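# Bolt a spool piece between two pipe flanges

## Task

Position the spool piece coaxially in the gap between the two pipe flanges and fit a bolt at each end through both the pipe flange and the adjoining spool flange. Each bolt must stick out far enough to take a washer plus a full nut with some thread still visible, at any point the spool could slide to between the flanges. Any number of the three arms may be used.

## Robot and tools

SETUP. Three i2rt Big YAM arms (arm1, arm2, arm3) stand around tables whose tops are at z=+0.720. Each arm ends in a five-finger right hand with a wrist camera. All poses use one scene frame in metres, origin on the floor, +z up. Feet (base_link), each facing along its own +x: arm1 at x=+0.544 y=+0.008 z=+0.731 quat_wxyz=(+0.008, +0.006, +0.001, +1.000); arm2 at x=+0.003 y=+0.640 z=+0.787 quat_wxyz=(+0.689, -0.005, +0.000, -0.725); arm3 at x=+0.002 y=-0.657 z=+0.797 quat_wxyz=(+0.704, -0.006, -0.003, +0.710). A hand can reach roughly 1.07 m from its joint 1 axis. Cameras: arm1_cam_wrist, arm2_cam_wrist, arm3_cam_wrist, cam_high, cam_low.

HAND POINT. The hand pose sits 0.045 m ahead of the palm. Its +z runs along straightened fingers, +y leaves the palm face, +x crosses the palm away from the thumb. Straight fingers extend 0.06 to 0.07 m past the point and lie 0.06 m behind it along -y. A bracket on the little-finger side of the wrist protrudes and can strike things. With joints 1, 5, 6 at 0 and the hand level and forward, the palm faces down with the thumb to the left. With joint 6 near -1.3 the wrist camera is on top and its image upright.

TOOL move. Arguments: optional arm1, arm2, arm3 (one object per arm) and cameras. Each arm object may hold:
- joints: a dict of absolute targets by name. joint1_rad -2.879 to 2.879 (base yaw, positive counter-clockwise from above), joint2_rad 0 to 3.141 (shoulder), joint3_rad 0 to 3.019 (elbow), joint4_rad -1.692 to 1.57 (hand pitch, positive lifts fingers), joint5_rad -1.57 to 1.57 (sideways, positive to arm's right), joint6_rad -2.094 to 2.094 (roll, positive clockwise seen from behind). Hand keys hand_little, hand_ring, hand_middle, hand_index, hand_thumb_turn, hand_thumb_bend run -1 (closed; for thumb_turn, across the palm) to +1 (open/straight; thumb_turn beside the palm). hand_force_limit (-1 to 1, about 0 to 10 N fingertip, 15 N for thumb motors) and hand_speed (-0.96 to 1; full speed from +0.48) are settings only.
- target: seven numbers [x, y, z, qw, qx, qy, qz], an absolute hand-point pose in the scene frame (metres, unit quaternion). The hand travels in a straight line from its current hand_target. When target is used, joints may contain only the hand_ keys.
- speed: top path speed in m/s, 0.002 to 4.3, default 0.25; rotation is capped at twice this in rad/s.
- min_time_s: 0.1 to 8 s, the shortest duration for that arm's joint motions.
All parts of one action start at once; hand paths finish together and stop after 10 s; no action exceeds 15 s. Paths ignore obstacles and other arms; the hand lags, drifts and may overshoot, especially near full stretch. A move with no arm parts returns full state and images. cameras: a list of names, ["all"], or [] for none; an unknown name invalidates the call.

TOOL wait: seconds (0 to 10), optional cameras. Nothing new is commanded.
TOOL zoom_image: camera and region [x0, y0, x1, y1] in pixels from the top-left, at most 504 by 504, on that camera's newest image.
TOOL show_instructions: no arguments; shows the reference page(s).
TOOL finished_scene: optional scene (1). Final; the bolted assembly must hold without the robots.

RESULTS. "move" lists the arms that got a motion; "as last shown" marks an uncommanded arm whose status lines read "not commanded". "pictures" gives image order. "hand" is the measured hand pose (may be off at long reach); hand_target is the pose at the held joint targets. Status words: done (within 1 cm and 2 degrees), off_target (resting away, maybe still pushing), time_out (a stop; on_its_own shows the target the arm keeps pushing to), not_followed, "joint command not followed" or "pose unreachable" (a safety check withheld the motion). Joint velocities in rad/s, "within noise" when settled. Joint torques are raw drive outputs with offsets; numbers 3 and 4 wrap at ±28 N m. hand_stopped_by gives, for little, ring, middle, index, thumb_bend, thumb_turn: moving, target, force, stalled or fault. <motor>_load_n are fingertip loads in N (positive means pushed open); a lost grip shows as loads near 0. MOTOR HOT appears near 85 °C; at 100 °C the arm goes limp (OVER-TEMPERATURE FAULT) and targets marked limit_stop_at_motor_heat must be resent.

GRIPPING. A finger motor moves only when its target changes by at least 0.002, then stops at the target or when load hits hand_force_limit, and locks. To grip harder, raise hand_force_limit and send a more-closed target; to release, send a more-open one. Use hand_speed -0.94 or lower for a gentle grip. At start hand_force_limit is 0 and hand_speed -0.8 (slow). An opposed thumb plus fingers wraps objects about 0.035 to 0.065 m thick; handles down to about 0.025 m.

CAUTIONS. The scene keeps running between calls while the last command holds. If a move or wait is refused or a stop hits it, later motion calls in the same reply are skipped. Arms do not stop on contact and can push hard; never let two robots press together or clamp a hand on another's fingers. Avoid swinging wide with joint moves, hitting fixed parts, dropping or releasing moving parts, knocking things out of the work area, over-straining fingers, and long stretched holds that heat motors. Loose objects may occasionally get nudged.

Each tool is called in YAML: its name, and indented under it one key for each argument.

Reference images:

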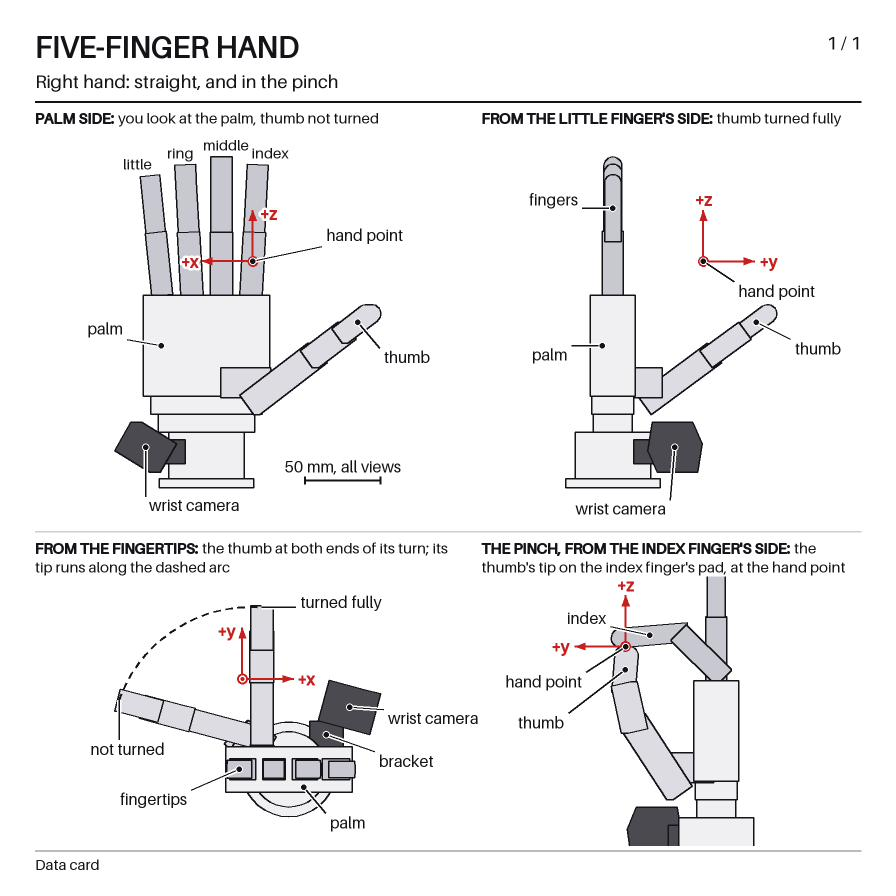

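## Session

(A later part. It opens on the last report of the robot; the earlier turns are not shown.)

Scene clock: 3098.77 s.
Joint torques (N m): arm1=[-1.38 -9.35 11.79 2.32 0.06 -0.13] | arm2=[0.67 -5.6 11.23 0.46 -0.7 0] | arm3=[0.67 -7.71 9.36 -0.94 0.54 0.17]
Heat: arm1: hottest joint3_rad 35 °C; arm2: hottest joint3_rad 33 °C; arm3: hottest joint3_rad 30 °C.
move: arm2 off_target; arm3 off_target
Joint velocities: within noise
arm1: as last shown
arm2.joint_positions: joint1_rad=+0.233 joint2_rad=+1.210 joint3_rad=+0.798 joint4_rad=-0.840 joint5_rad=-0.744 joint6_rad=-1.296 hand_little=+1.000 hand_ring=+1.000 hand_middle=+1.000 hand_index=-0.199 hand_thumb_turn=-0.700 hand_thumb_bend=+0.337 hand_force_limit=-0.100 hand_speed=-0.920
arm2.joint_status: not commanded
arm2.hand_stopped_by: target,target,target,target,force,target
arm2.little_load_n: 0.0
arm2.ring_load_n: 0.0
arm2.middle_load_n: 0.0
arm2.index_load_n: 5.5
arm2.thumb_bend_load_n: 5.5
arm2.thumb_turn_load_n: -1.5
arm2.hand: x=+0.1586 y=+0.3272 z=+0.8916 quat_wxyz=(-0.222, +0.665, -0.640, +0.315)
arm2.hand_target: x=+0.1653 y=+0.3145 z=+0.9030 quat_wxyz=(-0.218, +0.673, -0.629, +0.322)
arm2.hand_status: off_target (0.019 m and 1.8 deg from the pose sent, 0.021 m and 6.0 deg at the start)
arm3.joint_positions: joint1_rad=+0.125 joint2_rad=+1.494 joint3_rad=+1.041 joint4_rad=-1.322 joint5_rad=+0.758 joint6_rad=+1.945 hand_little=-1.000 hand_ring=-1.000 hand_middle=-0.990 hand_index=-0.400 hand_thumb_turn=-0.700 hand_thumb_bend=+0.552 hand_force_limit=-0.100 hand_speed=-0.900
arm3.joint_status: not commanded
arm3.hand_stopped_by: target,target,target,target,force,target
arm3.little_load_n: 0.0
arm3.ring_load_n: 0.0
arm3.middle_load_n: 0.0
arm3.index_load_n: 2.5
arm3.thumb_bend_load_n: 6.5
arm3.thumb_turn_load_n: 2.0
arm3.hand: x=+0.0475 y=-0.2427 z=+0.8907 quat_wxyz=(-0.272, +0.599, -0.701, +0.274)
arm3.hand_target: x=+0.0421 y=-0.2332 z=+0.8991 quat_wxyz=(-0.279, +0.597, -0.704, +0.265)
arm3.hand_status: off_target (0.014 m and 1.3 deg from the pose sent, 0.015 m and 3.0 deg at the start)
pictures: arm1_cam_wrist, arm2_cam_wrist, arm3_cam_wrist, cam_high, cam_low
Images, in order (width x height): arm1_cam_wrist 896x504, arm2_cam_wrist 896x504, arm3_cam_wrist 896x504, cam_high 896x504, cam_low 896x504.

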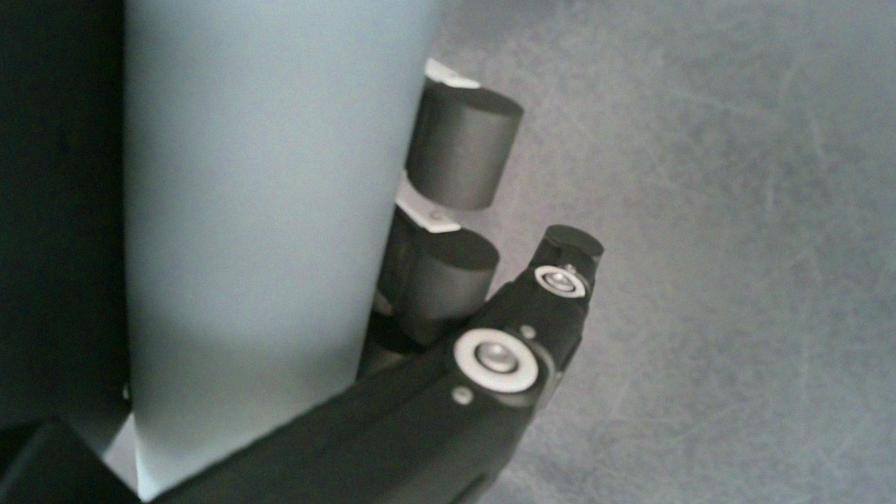

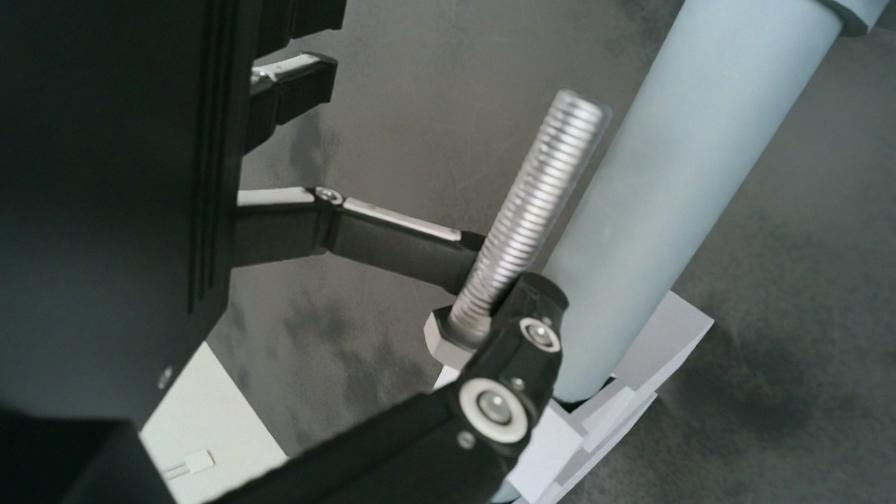

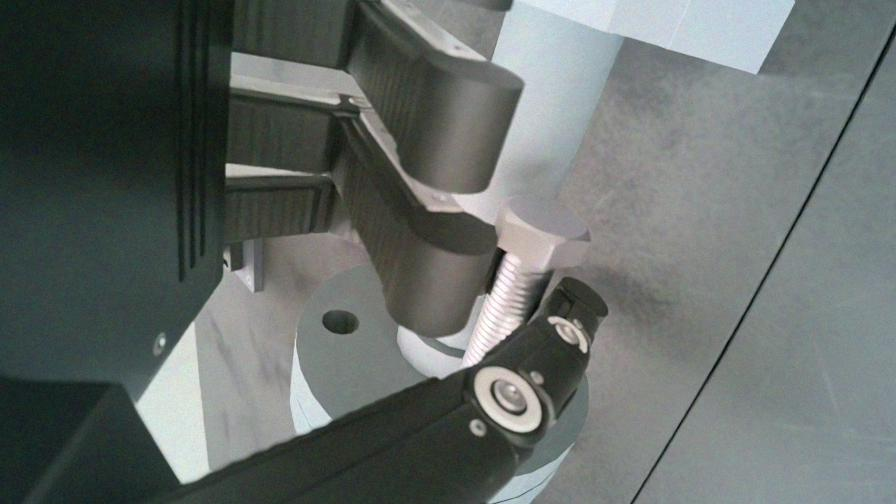

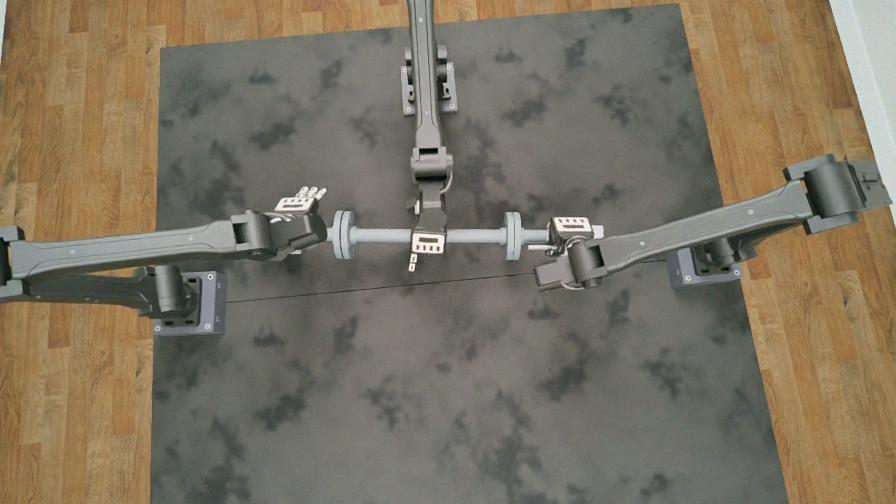

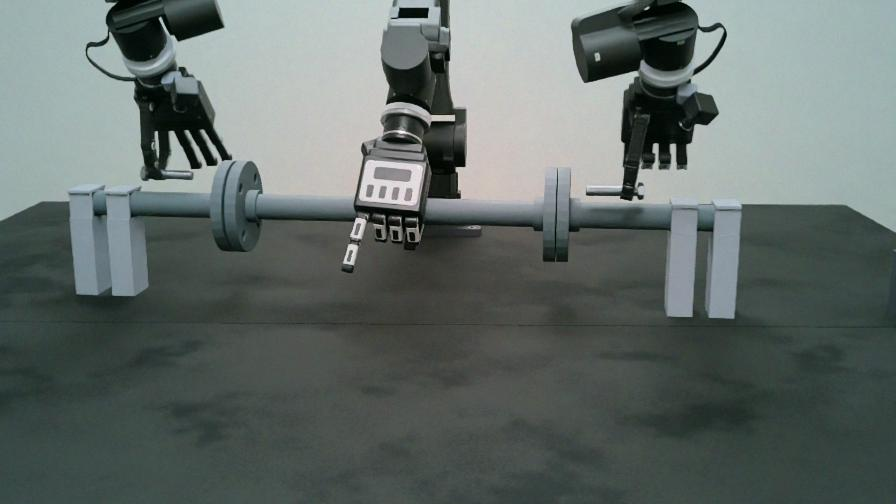

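move:
  arm2: {"target": [0.1777, 0.2985, 0.904, 0.2184, -0.6729, 0.6291, -0.3223], "speed": 0.08}
  arm3: {"target": [0.043, -0.225, 0.8945, 0.2785, -0.5969, 0.7041, -0.2651], "speed": 0.08}
  cameras: ["arm2_cam_wrist", "arm3_cam_wrist", "cam_high", "cam_low"]

zoom_image:
  camera: "cam_low"
  region: [130, 140, 230, 210]

zoom_image:
  camera: "cam_low"
  region: [550, 150, 650, 220]

zoom_image:
  camera: "cam_high"
  region: [490, 200, 570, 270]

zoom_image:
  camera: "arm2_cam_wrist"
  region: [400, 0, 896, 400]

Scene clock: 3153.77 s.
Joint torques (N m): arm1=[-1.44 -9 11.73 2.36 0.01 -0.17] | arm2=[0.32 -7.06 11.06 1.1 -0.55 0.19] | arm3=[0.97 -7.65 10.18 -0.38 0.6 0.06]
Heat: arm1: hottest joint3_rad 35 °C; arm2: hottest joint3_rad 35 °C; arm3: hottest joint3_rad 32 °C.
move: arm2 off_target; arm3 off_target
Joint velocities: within noise
arm1: as last shown
arm2.joint_positions: joint1_rad=+0.258 joint2_rad=+1.253 joint3_rad=+0.837 joint4_rad=-0.834 joint5_rad=-0.740 joint6_rad=-1.286 hand_little=+1.000 hand_ring=+1.000 hand_middle=+1.000 hand_index=-0.199 hand_thumb_turn=-0.700 hand_thumb_bend=+0.337 hand_force_limit=-0.100 hand_speed=-0.920
arm2.joint_status: not commanded
arm2.hand_stopped_by: target,target,target,target,force,target
arm2.little_load_n: 0.0
arm2.ring_load_n: 0.0
arm2.middle_load_n: 0.0
arm2.index_load_n: 5.5
arm2.thumb_bend_load_n: 5.5
arm2.thumb_turn_load_n: -1.5
arm2.hand: x=+0.1694 y=+0.3157 z=+0.8927 quat_wxyz=(-0.225, +0.670, -0.636, +0.311)
arm2.hand_target: x=+0.1773 y=+0.2992 z=+0.9044 quat_wxyz=(-0.218, +0.673, -0.629, +0.323)
arm2.hand_status: off_target (0.022 m and 1.7 deg from the pose sent, 0.037 m and 1.8 deg at the start)
arm3.joint_positions: joint1_rad=+0.125 joint2_rad=+1.516 joint3_rad=+1.041 joint4_rad=-1.322 joint5_rad=+0.758 joint6_rad=+1.945 hand_little=-1.000 hand_ring=-1.000 hand_middle=-0.990 hand_index=-0.400 hand_thumb_turn=-0.700 hand_thumb_bend=+0.552 hand_force_limit=-0.100 hand_speed=-0.900
arm3.joint_status: not commanded
arm3.hand_stopped_by: target,target,target,target,force,target
arm3.little_load_n: 0.0
arm3.ring_load_n: 0.0
arm3.middle_load_n: 0.0
arm3.index_load_n: 2.5
arm3.thumb_bend_load_n: 6.5
arm3.thumb_turn_load_n: 2.0
arm3.hand: x=+0.0478 y=-0.2436 z=+0.8821 quat_wxyz=(-0.267, +0.602, -0.698, +0.283)
arm3.hand_target: x=+0.0431 y=-0.2257 z=+0.8949 quat_wxyz=(-0.279, +0.597, -0.704, +0.265)
arm3.hand_status: off_target (0.023 m and 2.6 deg from the pose sent, 0.019 m and 1.3 deg at the start)
Images, in order (width x height): arm2_cam_wrist 896x504, arm3_cam_wrist 896x504, cam_high 896x504, cam_low 896x504.

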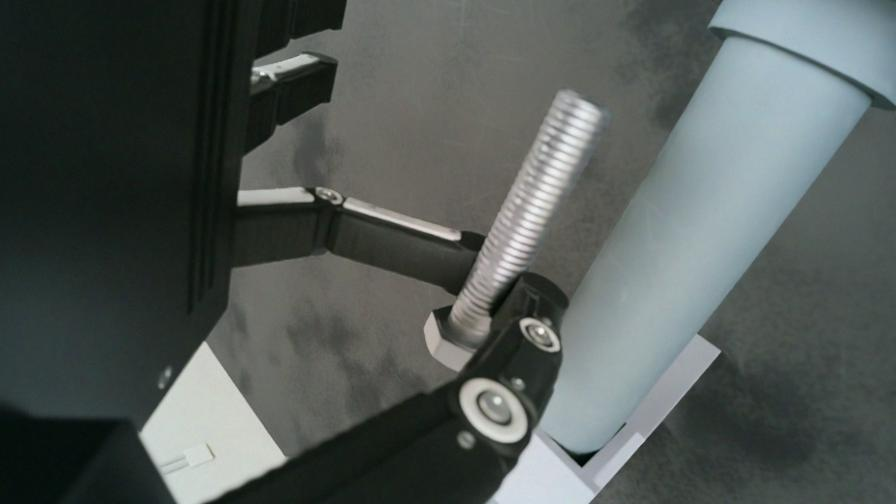

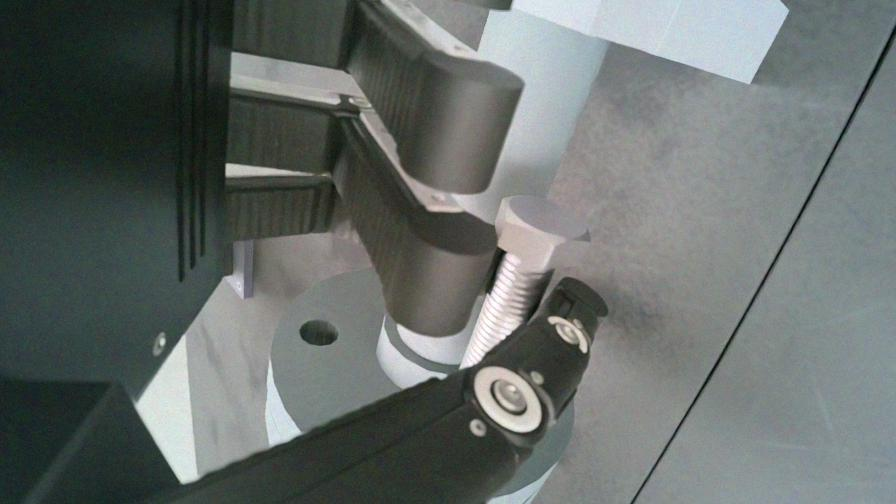

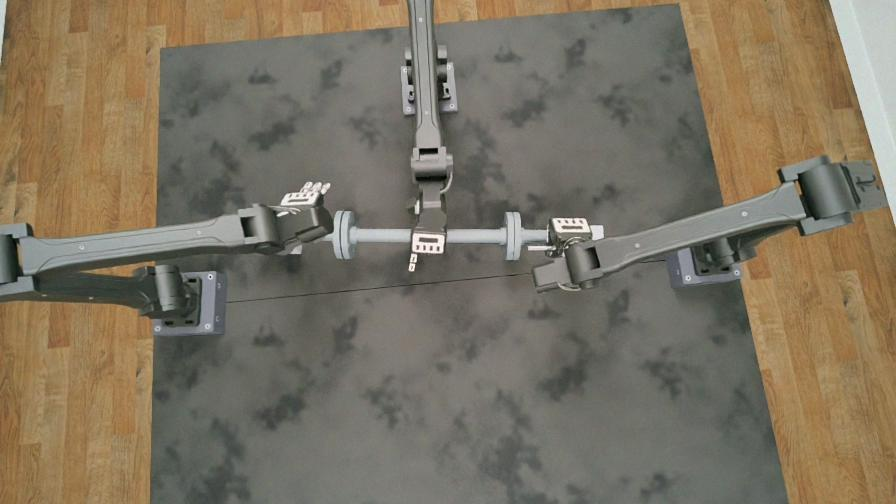

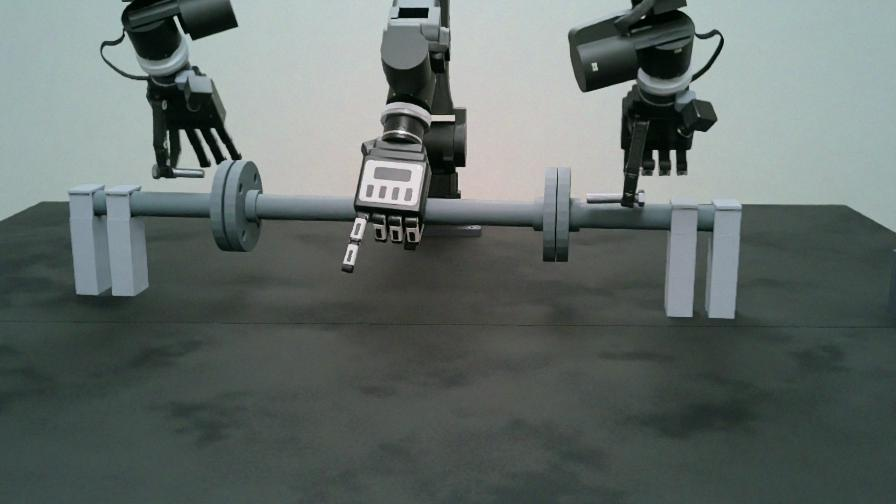

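Scaled by 5.040 from the camera's image (finer frame: 1280x720).

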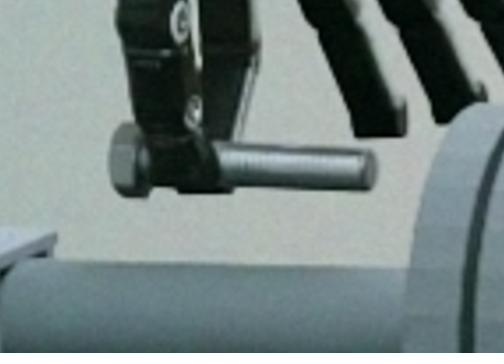

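Scaled by 5.040 from the camera's image (finer frame: 1280x720).

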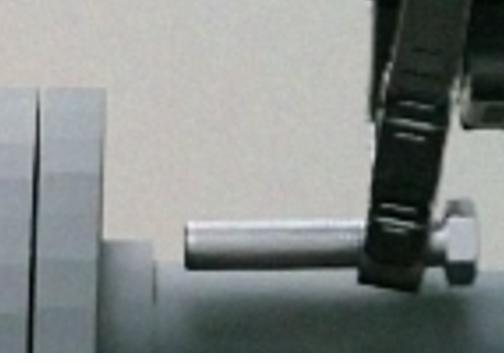

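Scaled by 6.300 from the camera's image (finer frame: 1280x720).

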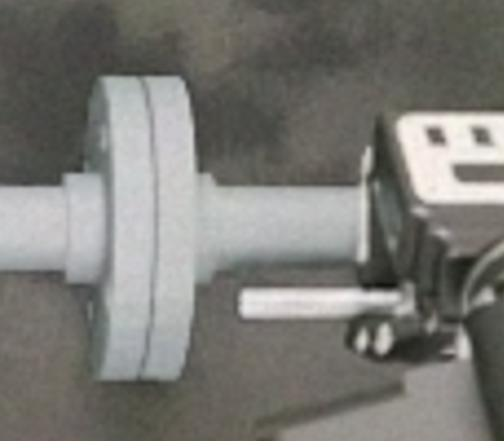

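Scaled by 1.016 from the camera's image (finer frame: 1280x720).

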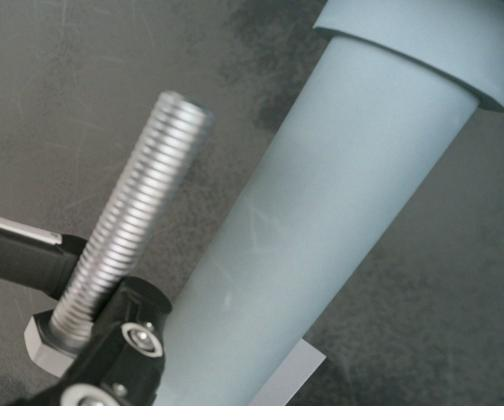

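move:
  arm2: {"target": [0.1805, 0.2915, 0.901, 0.2184, -0.6729, 0.6291, -0.3223], "speed": 0.08}
  arm3: {"target": [0.0425, -0.220, 0.8995, 0.2889, -0.5920, 0.7087, -0.2528], "speed": 0.08}
  cameras: ["arm2_cam_wrist", "arm3_cam_wrist", "cam_high", "cam_low"]

zoom_image:
  camera: "cam_low"
  region: [130, 140, 230, 210]

zoom_image:
  camera: "cam_low"
  region: [550, 150, 650, 220]

zoom_image:
  camera: "cam_high"
  region: [490, 200, 570, 270]

zoom_image:
  camera: "arm2_cam_wrist"
  region: [400, 0, 896, 400]

Scene clock: 3194.03 s.
Joint torques (N m): arm1=[-1.32 -8.7 11.79 2.39 0.05 -0.17] | arm2=[0.32 -7.18 11.12 1.16 -0.55 0.15] | arm3=[0.56 -8.41 9.95 -0.01 0.76 0.13]
Heat: arm1: hottest joint3_rad 35 °C; arm2: hottest joint3_rad 36 °C; arm3: hottest joint3_rad 34 °C.
move: arm2 off_target; arm3 off_target
Joint velocities: within noise
arm1: as last shown
arm1.index_load_n: 9.0
arm1.thumb_bend_load_n: 5.0
arm2.joint_positions: joint1_rad=+0.262 joint2_rad=+1.276 joint3_rad=+0.849 joint4_rad=-0.819 joint5_rad=-0.739 joint6_rad=-1.281 hand_little=+1.000 hand_ring=+1.000 hand_middle=+1.000 hand_index=-0.199 hand_thumb_turn=-0.700 hand_thumb_bend=+0.337 hand_force_limit=-0.100 hand_speed=-0.920
arm2.joint_status: not commanded
arm2.hand_stopped_by: target,target,target,target,force,target
arm2.little_load_n: 0.0
arm2.ring_load_n: 0.0
arm2.middle_load_n: 0.0
arm2.index_load_n: 6.0
arm2.thumb_bend_load_n: 5.5
arm2.thumb_turn_load_n: -1.5
arm2.hand: x=+0.1720 y=+0.3088 z=+0.8898 quat_wxyz=(-0.225, +0.670, -0.636, +0.311)
arm2.hand_target: x=+0.1803 y=+0.2923 z=+0.9012 quat_wxyz=(-0.219, +0.673, -0.629, +0.322)
arm2.hand_status: off_target (0.022 m and 1.8 deg from the pose sent, 0.028 m and 1.8 deg at the start)
arm3.joint_positions: joint1_rad=+0.125 joint2_rad=+1.516 joint3_rad=+1.041 joint4_rad=-1.306 joint5_rad=+0.758 joint6_rad=+1.945 hand_little=-1.000 hand_ring=-1.000 hand_middle=-0.990 hand_index=-0.400 hand_thumb_turn=-0.700 hand_thumb_bend=+0.552 hand_force_limit=-0.100 hand_speed=-0.900
arm3.joint_status: not commanded
arm3.hand_stopped_by: target,target,target,target,force,target
arm3.little_load_n: 0.0
arm3.ring_load_n: 0.0
arm3.middle_load_n: 0.0
arm3.index_load_n: 2.5
arm3.thumb_bend_load_n: 7.0
arm3.thumb_turn_load_n: 2.0
arm3.hand: x=+0.0472 y=-0.2395 z=+0.8820 quat_wxyz=(-0.271, +0.600, -0.700, +0.276)
arm3.hand_target: x=+0.0426 y=-0.2208 z=+0.8999 quat_wxyz=(-0.289, +0.592, -0.709, +0.253)
arm3.hand_status: off_target (0.027 m and 3.6 deg from the pose sent, 0.030 m and 4.6 deg at the start)
Images, in order (width x height): arm2_cam_wrist 896x504, arm3_cam_wrist 896x504, cam_high 896x504, cam_low 896x504.

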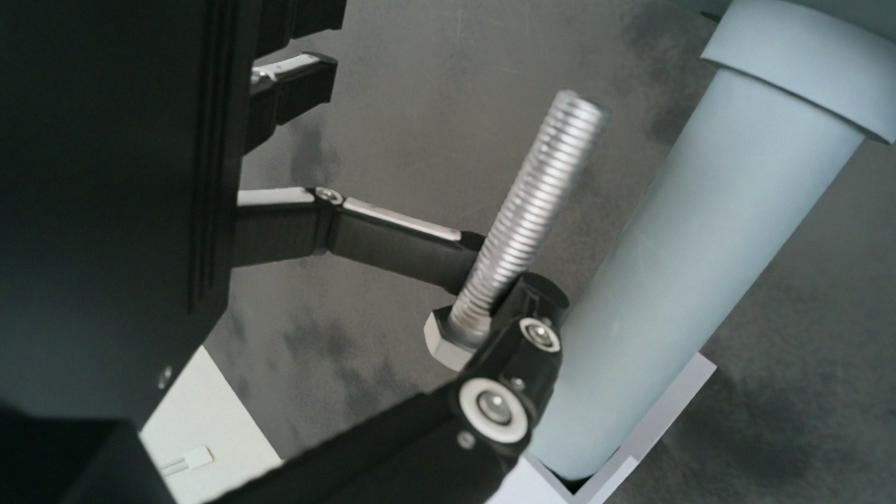

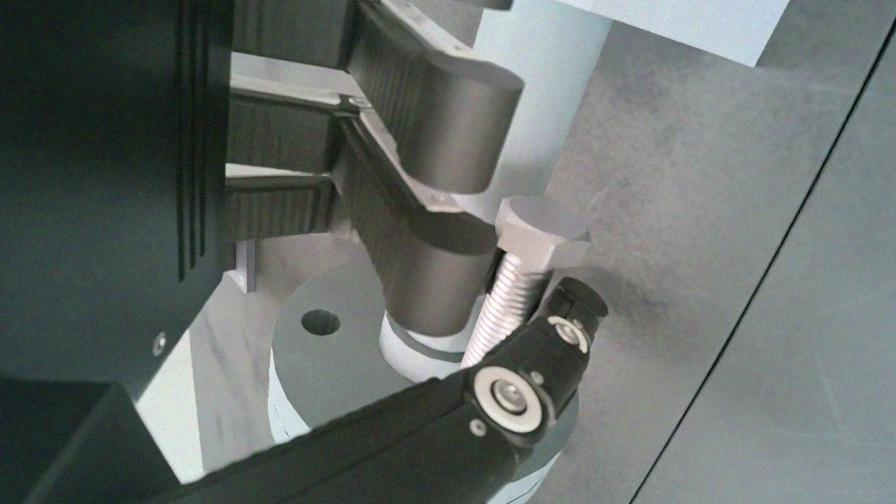

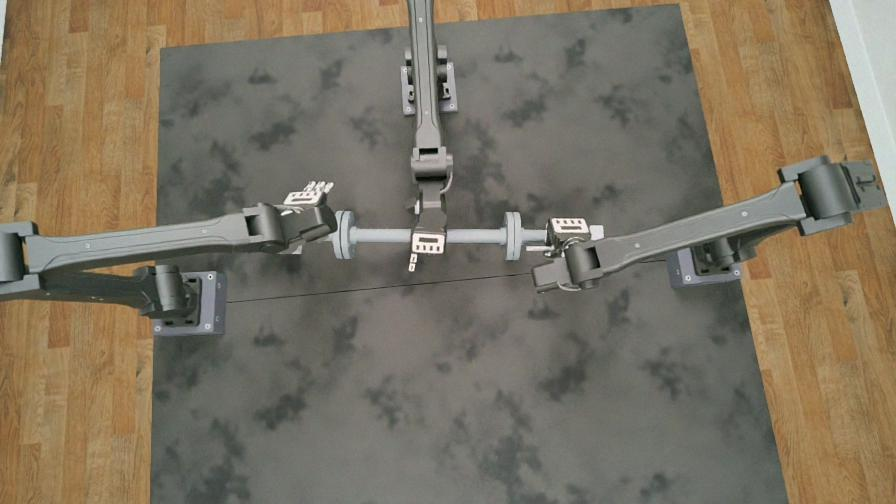

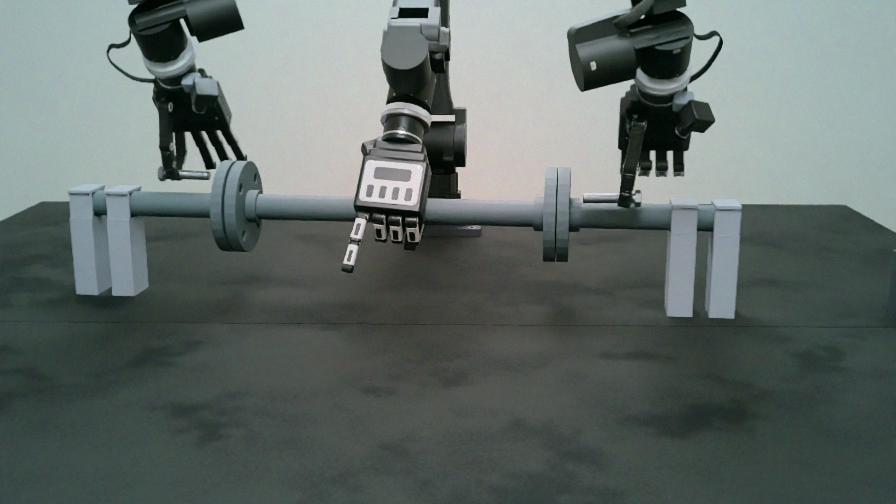

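Scaled by 5.040 from the camera's image (finer frame: 1280x720).

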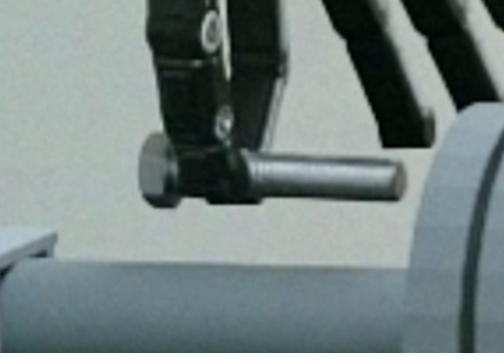

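Scaled by 5.040 from the camera's image (finer frame: 1280x720).

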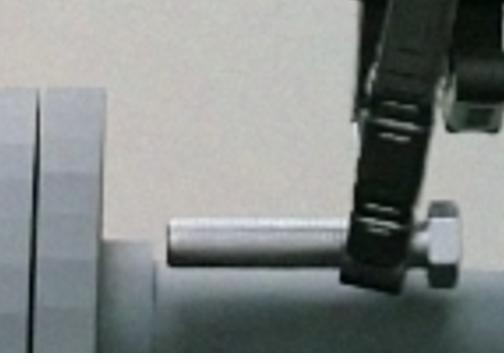

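Scaled by 6.300 from the camera's image (finer frame: 1280x720).

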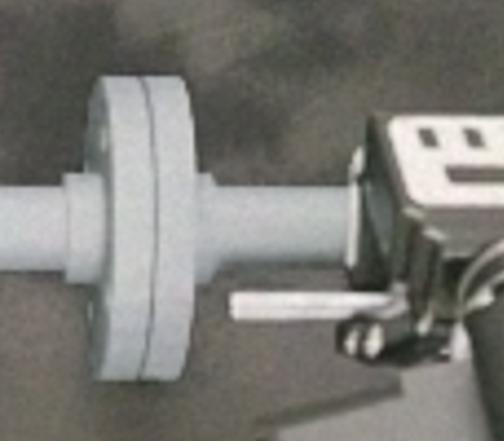

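Scaled by 1.016 from the camera's image (finer frame: 1280x720).

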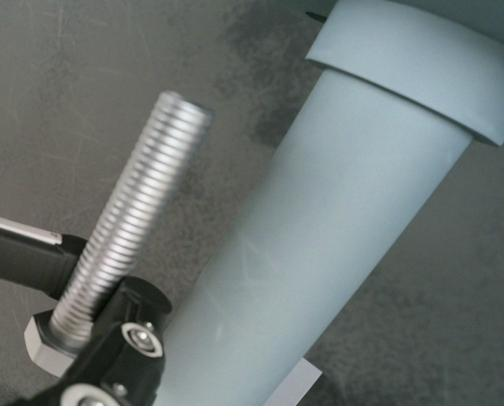

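move:
  arm2: {"target": [0.180, 0.277, 0.898, 0.2125, -0.6748, 0.6263, -0.3278], "speed": 0.1}
  arm3: {"target": [0.0425, -0.2125, 0.9025, 0.2889, -0.5920, 0.7087, -0.2528], "speed": 0.1}
  cameras: ["arm2_cam_wrist", "arm3_cam_wrist", "cam_high", "cam_low"]

zoom_image:
  camera: "cam_low"
  region: [150, 140, 250, 210]

zoom_image:
  camera: "cam_low"
  region: [550, 150, 650, 220]

zoom_image:
  camera: "cam_high"
  region: [490, 200, 570, 270]

zoom_image:
  camera: "arm2_cam_wrist"
  region: [400, 0, 896, 400]

Scene clock: 3265.00 s.
Joint torques (N m): arm1=[-1.44 -9.47 11.63 2.28 0.01 -0.15] | arm2=[0.26 -7.77 11.11 1.17 -0.49 0.06] | arm3=[0.26 -7.77 11.29 -0.38 0.81 0.07]
Heat: arm1: hottest joint3_rad 36 °C; arm2: hottest joint3_rad 38 °C; arm3: hottest joint3_rad 34 °C.
move: arm2 off_target; arm3 off_target
Joint velocities: within noise
arm1: as last shown
arm1.thumb_bend_load_n: 5.5
arm2.joint_positions: joint1_rad=+0.262 joint2_rad=+1.307 joint3_rad=+0.869 joint4_rad=-0.798 joint5_rad=-0.738 joint6_rad=-1.281 hand_little=+1.000 hand_ring=+1.000 hand_middle=+1.000 hand_index=-0.199 hand_thumb_turn=-0.700 hand_thumb_bend=+0.337 hand_force_limit=-0.100 hand_speed=-0.920
arm2.joint_status: not commanded
arm2.hand_stopped_by: target,target,target,target,force,target
arm2.little_load_n: 0.0
arm2.ring_load_n: 0.0
arm2.middle_load_n: 0.0
arm2.index_load_n: 5.5
arm2.thumb_bend_load_n: 5.5
arm2.thumb_turn_load_n: -1.5
arm2.hand: x=+0.1745 y=+0.2964 z=+0.8875 quat_wxyz=(-0.222, +0.670, -0.634, +0.314)
arm2.hand_target: x=+0.1798 y=+0.2777 z=+0.8985 quat_wxyz=(-0.212, +0.675, -0.626, +0.328)
arm2.hand_status: off_target (0.023 m and 2.2 deg from the pose sent, 0.034 m and 2.7 deg at the start)
arm3.joint_positions: joint1_rad=+0.125 joint2_rad=+1.516 joint3_rad=+1.048 joint4_rad=-1.306 joint5_rad=+0.758 joint6_rad=+1.945 hand_little=-1.000 hand_ring=-1.000 hand_middle=-0.990 hand_index=-0.400 hand_thumb_turn=-0.700 hand_thumb_bend=+0.552 hand_force_limit=-0.100 hand_speed=-0.900
arm3.joint_status: not commanded
arm3.hand_stopped_by: target,target,target,target,force,target
arm3.little_load_n: 0.0
arm3.ring_load_n: 0.0
arm3.middle_load_n: 0.0
arm3.index_load_n: 2.5
arm3.thumb_bend_load_n: 6.5
arm3.thumb_turn_load_n: 2.0
arm3.hand: x=+0.0467 y=-0.2364 z=+0.8845 quat_wxyz=(-0.273, +0.599, -0.702, +0.273)
arm3.hand_target: x=+0.0426 y=-0.2137 z=+0.9030 quat_wxyz=(-0.289, +0.592, -0.709, +0.252)
arm3.hand_status: off_target (0.030 m and 3.2 deg from the pose sent, 0.034 m and 3.6 deg at the start)
Images, in order (width x height): arm2_cam_wrist 896x504, arm3_cam_wrist 896x504, cam_high 896x504, cam_low 896x504.

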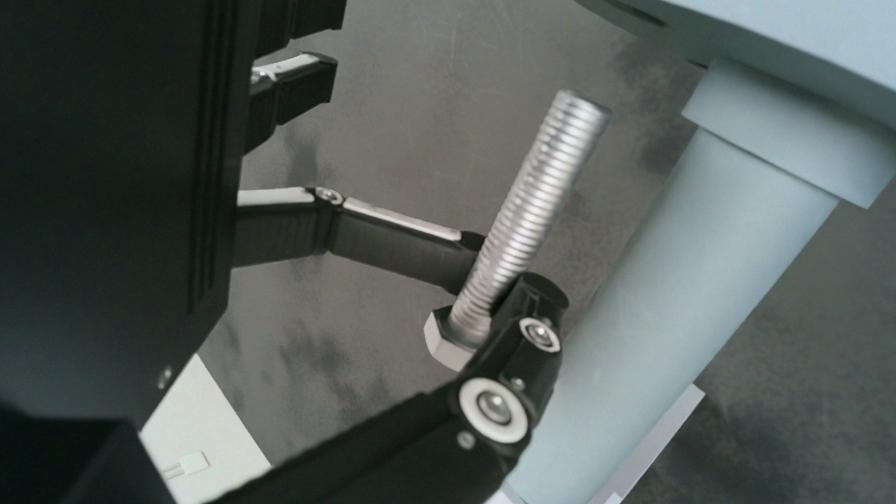

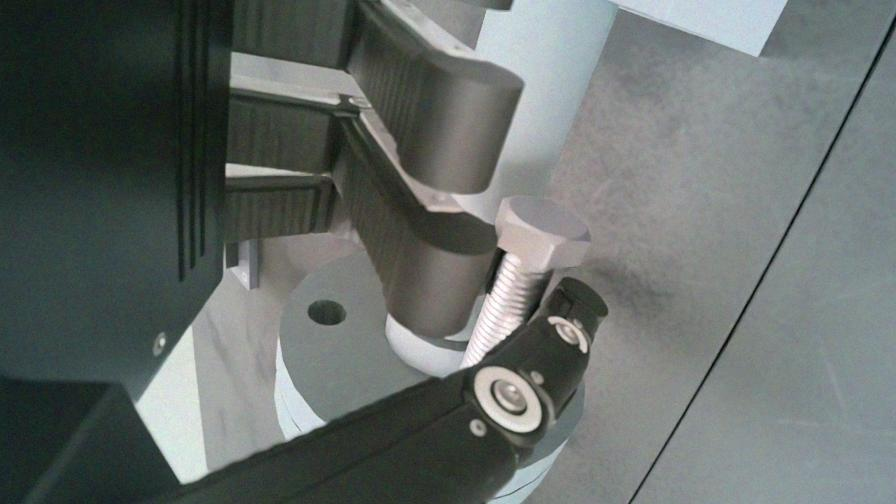

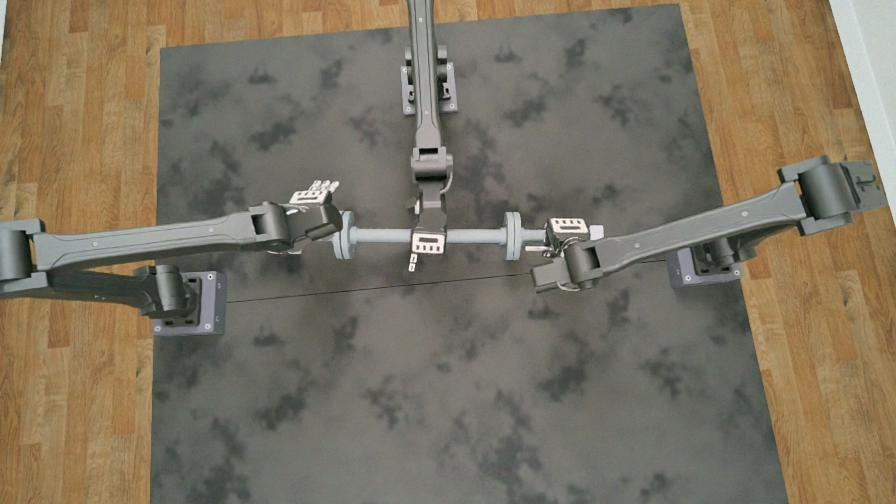

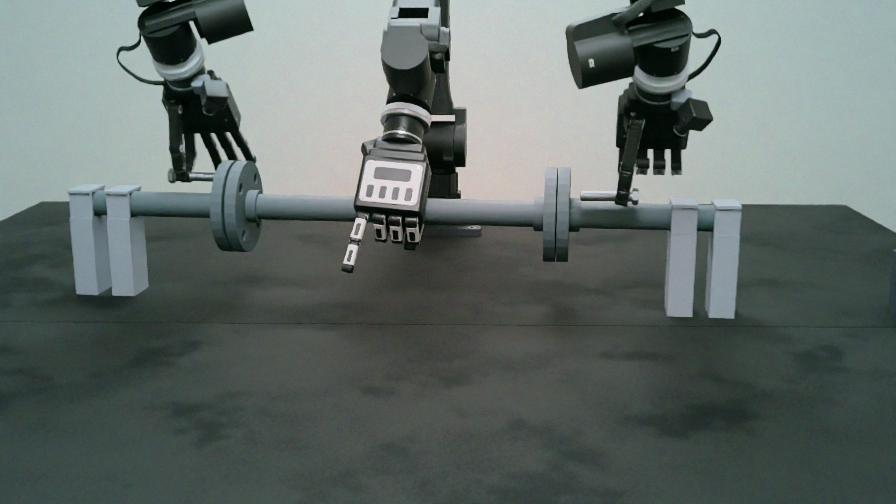

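Scaled by 5.040 from the camera's image (finer frame: 1280x720).

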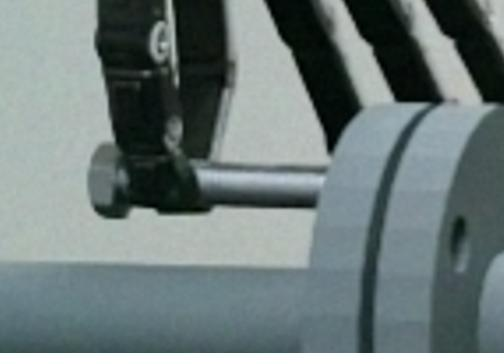

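Scaled by 5.040 from the camera's image (finer frame: 1280x720).

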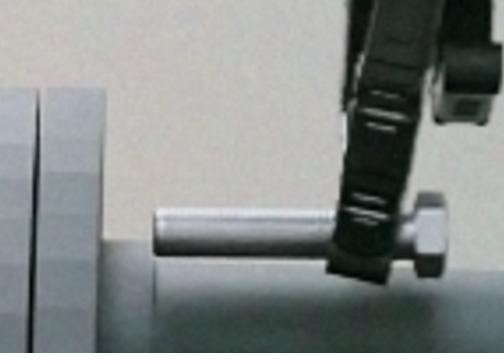

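Scaled by 6.300 from the camera's image (finer frame: 1280x720).

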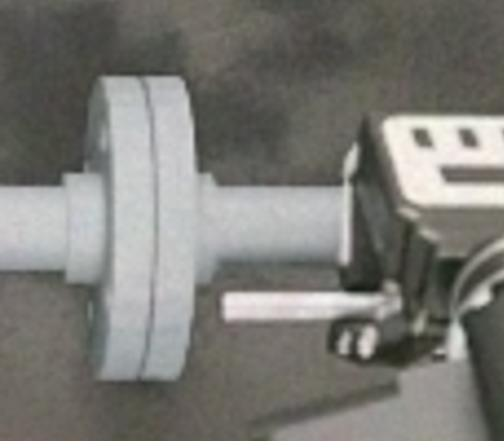

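Scaled by 1.016 from the camera's image (finer frame: 1280x720).

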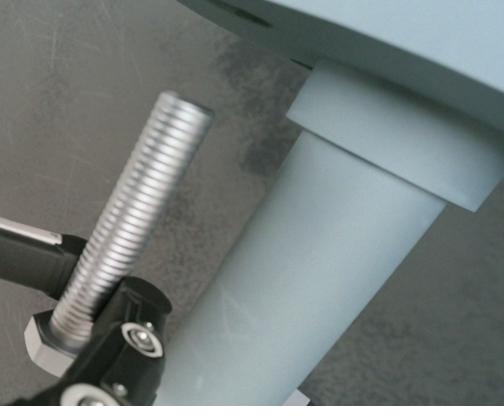

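zoom_image:
  camera: "arm2_cam_wrist"
  region: [540, 0, 740, 140]

zoom_image:
  camera: "cam_low"
  region: [200, 150, 270, 260]

Scaled by 2.520 from the camera's image (finer frame: 1280x720).

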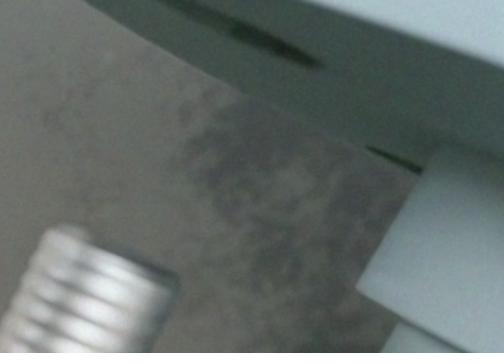

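Scaled by 4.582 from the camera's image (finer frame: 1280x720).

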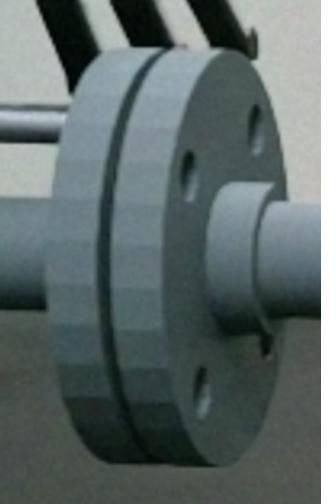

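move:
  arm2: {"target": [0.1777, 0.268, 0.898, 0.2125, -0.6748, 0.6263, -0.3278], "speed": 0.1}
  arm3: {"target": [0.043, -0.2085, 0.902, 0.2889, -0.5920, 0.7087, -0.2528], "speed": 0.1}
  cameras: ["arm2_cam_wrist", "arm3_cam_wrist", "cam_high", "cam_low"]

zoom_image:
  camera: "arm2_cam_wrist"
  region: [500, 0, 760, 180]

zoom_image:
  camera: "cam_low"
  region: [150, 140, 250, 210]

zoom_image:
  camera: "cam_low"
  region: [550, 150, 650, 220]

zoom_image:
  camera: "cam_high"
  region: [490, 200, 570, 270]

Scene clock: 3316.20 s.
Joint torques (N m): arm1=[-1.67 -9.29 11.82 2.37 0.06 -0.15] | arm2=[0.15 -7.94 11.18 0.99 -0.72 0.01] | arm3=[0.26 -7.59 11.52 -0.32 0.82 0.03]
Heat: arm1: hottest joint3_rad 36 °C; arm2: hottest joint3_rad 42 °C; arm3: hottest joint3_rad 37 °C.
move: arm2 off_target; arm3 off_target
Joint velocities: within noise
arm1: as last shown
arm2.joint_positions: joint1_rad=+0.262 joint2_rad=+1.331 joint3_rad=+0.891 joint4_rad=-0.798 joint5_rad=-0.738 joint6_rad=-1.286 hand_little=+1.000 hand_ring=+1.000 hand_middle=+1.000 hand_index=-0.199 hand_thumb_turn=-0.700 hand_thumb_bend=+0.337 hand_force_limit=-0.100 hand_speed=-0.920
arm2.joint_status: not commanded
arm2.hand_stopped_by: target,target,target,target,force,target
arm2.little_load_n: 0.0
arm2.ring_load_n: 0.0
arm2.middle_load_n: 0.0
arm2.index_load_n: 5.5
arm2.thumb_bend_load_n: 5.5
arm2.thumb_turn_load_n: -2.0
arm2.hand: x=+0.1762 y=+0.2876 z=+0.8877 quat_wxyz=(-0.222, +0.672, -0.633, +0.315)
arm2.hand_target: x=+0.1775 y=+0.2687 z=+0.8983 quat_wxyz=(-0.212, +0.675, -0.626, +0.328)
arm2.hand_status: off_target (0.022 m and 2.0 deg from the pose sent, 0.030 m and 2.2 deg at the start)
arm3.joint_positions: joint1_rad=+0.125 joint2_rad=+1.524 joint3_rad=+1.057 joint4_rad=-1.306 joint5_rad=+0.758 joint6_rad=+1.945 hand_little=-1.000 hand_ring=-1.000 hand_middle=-0.990 hand_index=-0.400 hand_thumb_turn=-0.700 hand_thumb_bend=+0.552 hand_force_limit=-0.100 hand_speed=-0.900
arm3.joint_status: not commanded
arm3.hand_stopped_by: target,target,target,target,force,target
arm3.little_load_n: 0.0
arm3.ring_load_n: 0.0
arm3.middle_load_n: 0.0
arm3.index_load_n: 2.5
arm3.thumb_bend_load_n: 6.5
arm3.thumb_turn_load_n: 2.5
arm3.hand: x=+0.0463 y=-0.2331 z=+0.8843 quat_wxyz=(-0.273, +0.599, -0.702, +0.273)
arm3.hand_target: x=+0.0431 y=-0.2098 z=+0.9024 quat_wxyz=(-0.289, +0.592, -0.709, +0.253)
arm3.hand_status: off_target (0.030 m and 3.2 deg from the pose sent, 0.033 m and 3.2 deg at the start)
Images, in order (width x height): arm2_cam_wrist 896x504, arm3_cam_wrist 896x504, cam_high 896x504, cam_low 896x504.

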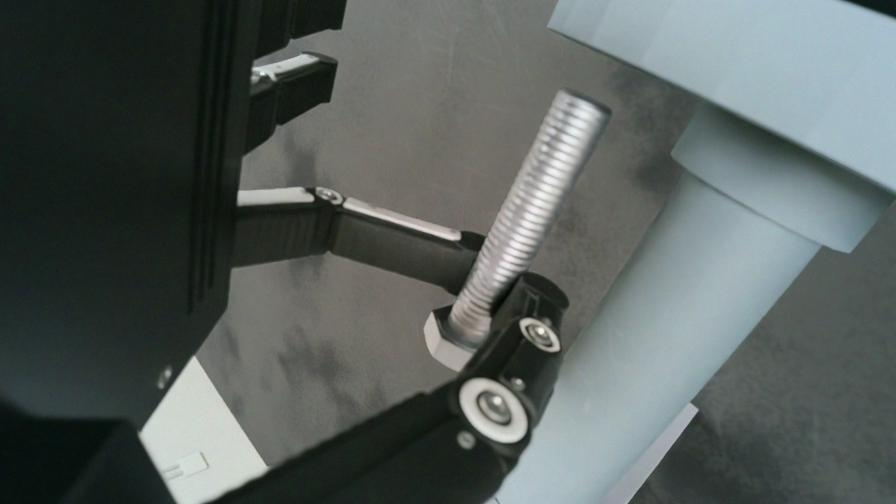

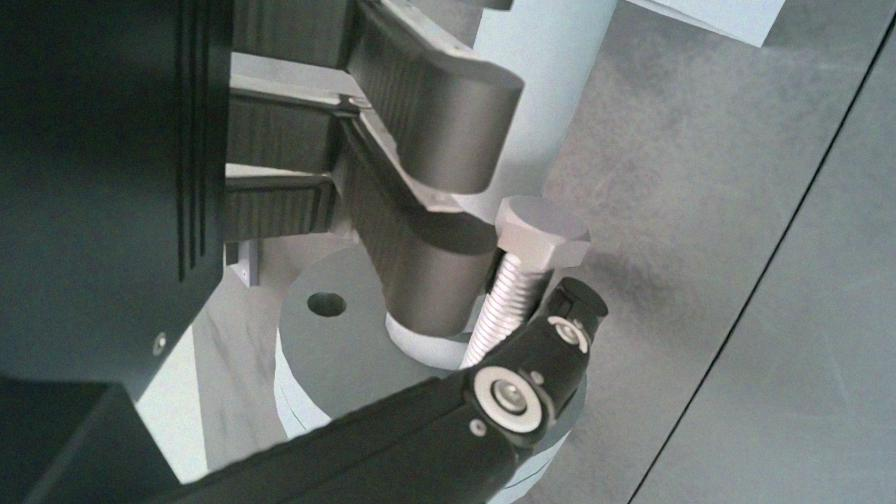

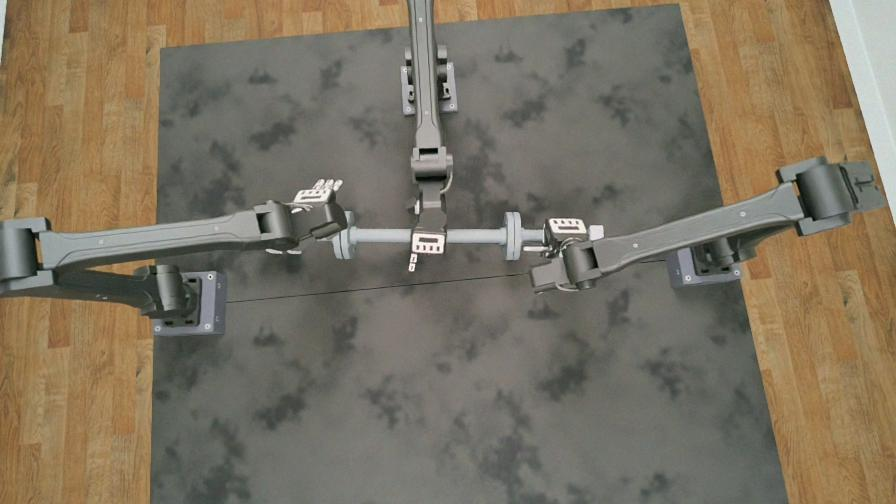

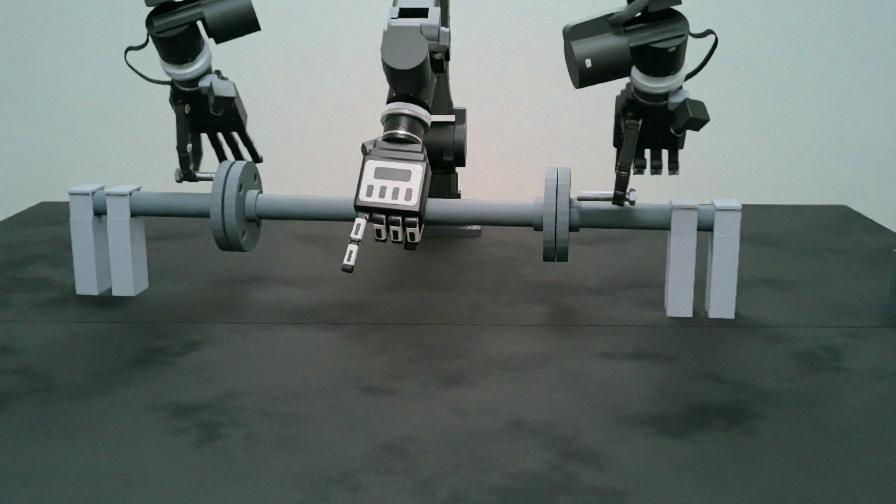

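Scaled by 1.938 from the camera's image (finer frame: 1280x720).

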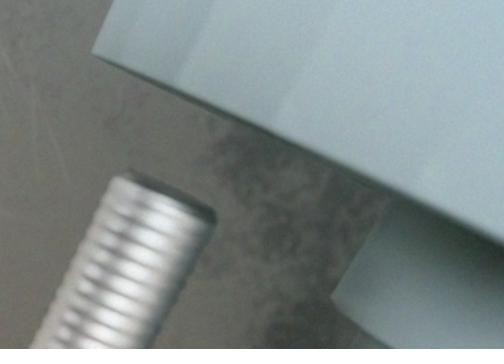

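Scaled by 5.040 from the camera's image (finer frame: 1280x720).

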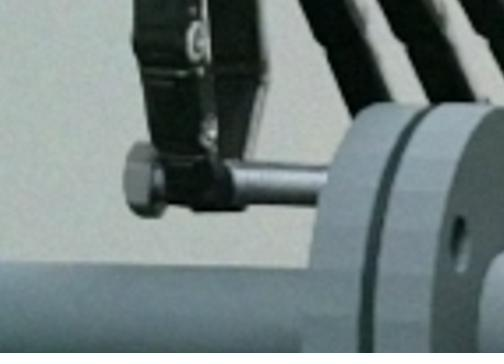

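Scaled by 5.040 from the camera's image (finer frame: 1280x720).

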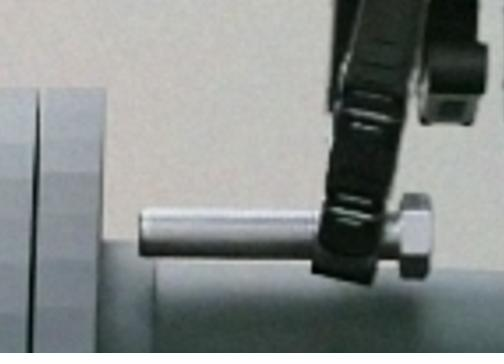

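Scaled by 6.300 from the camera's image (finer frame: 1280x720).

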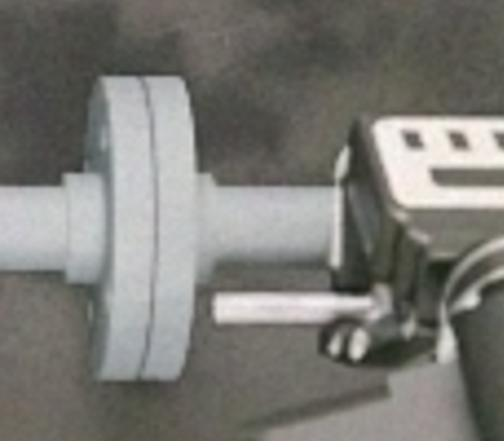

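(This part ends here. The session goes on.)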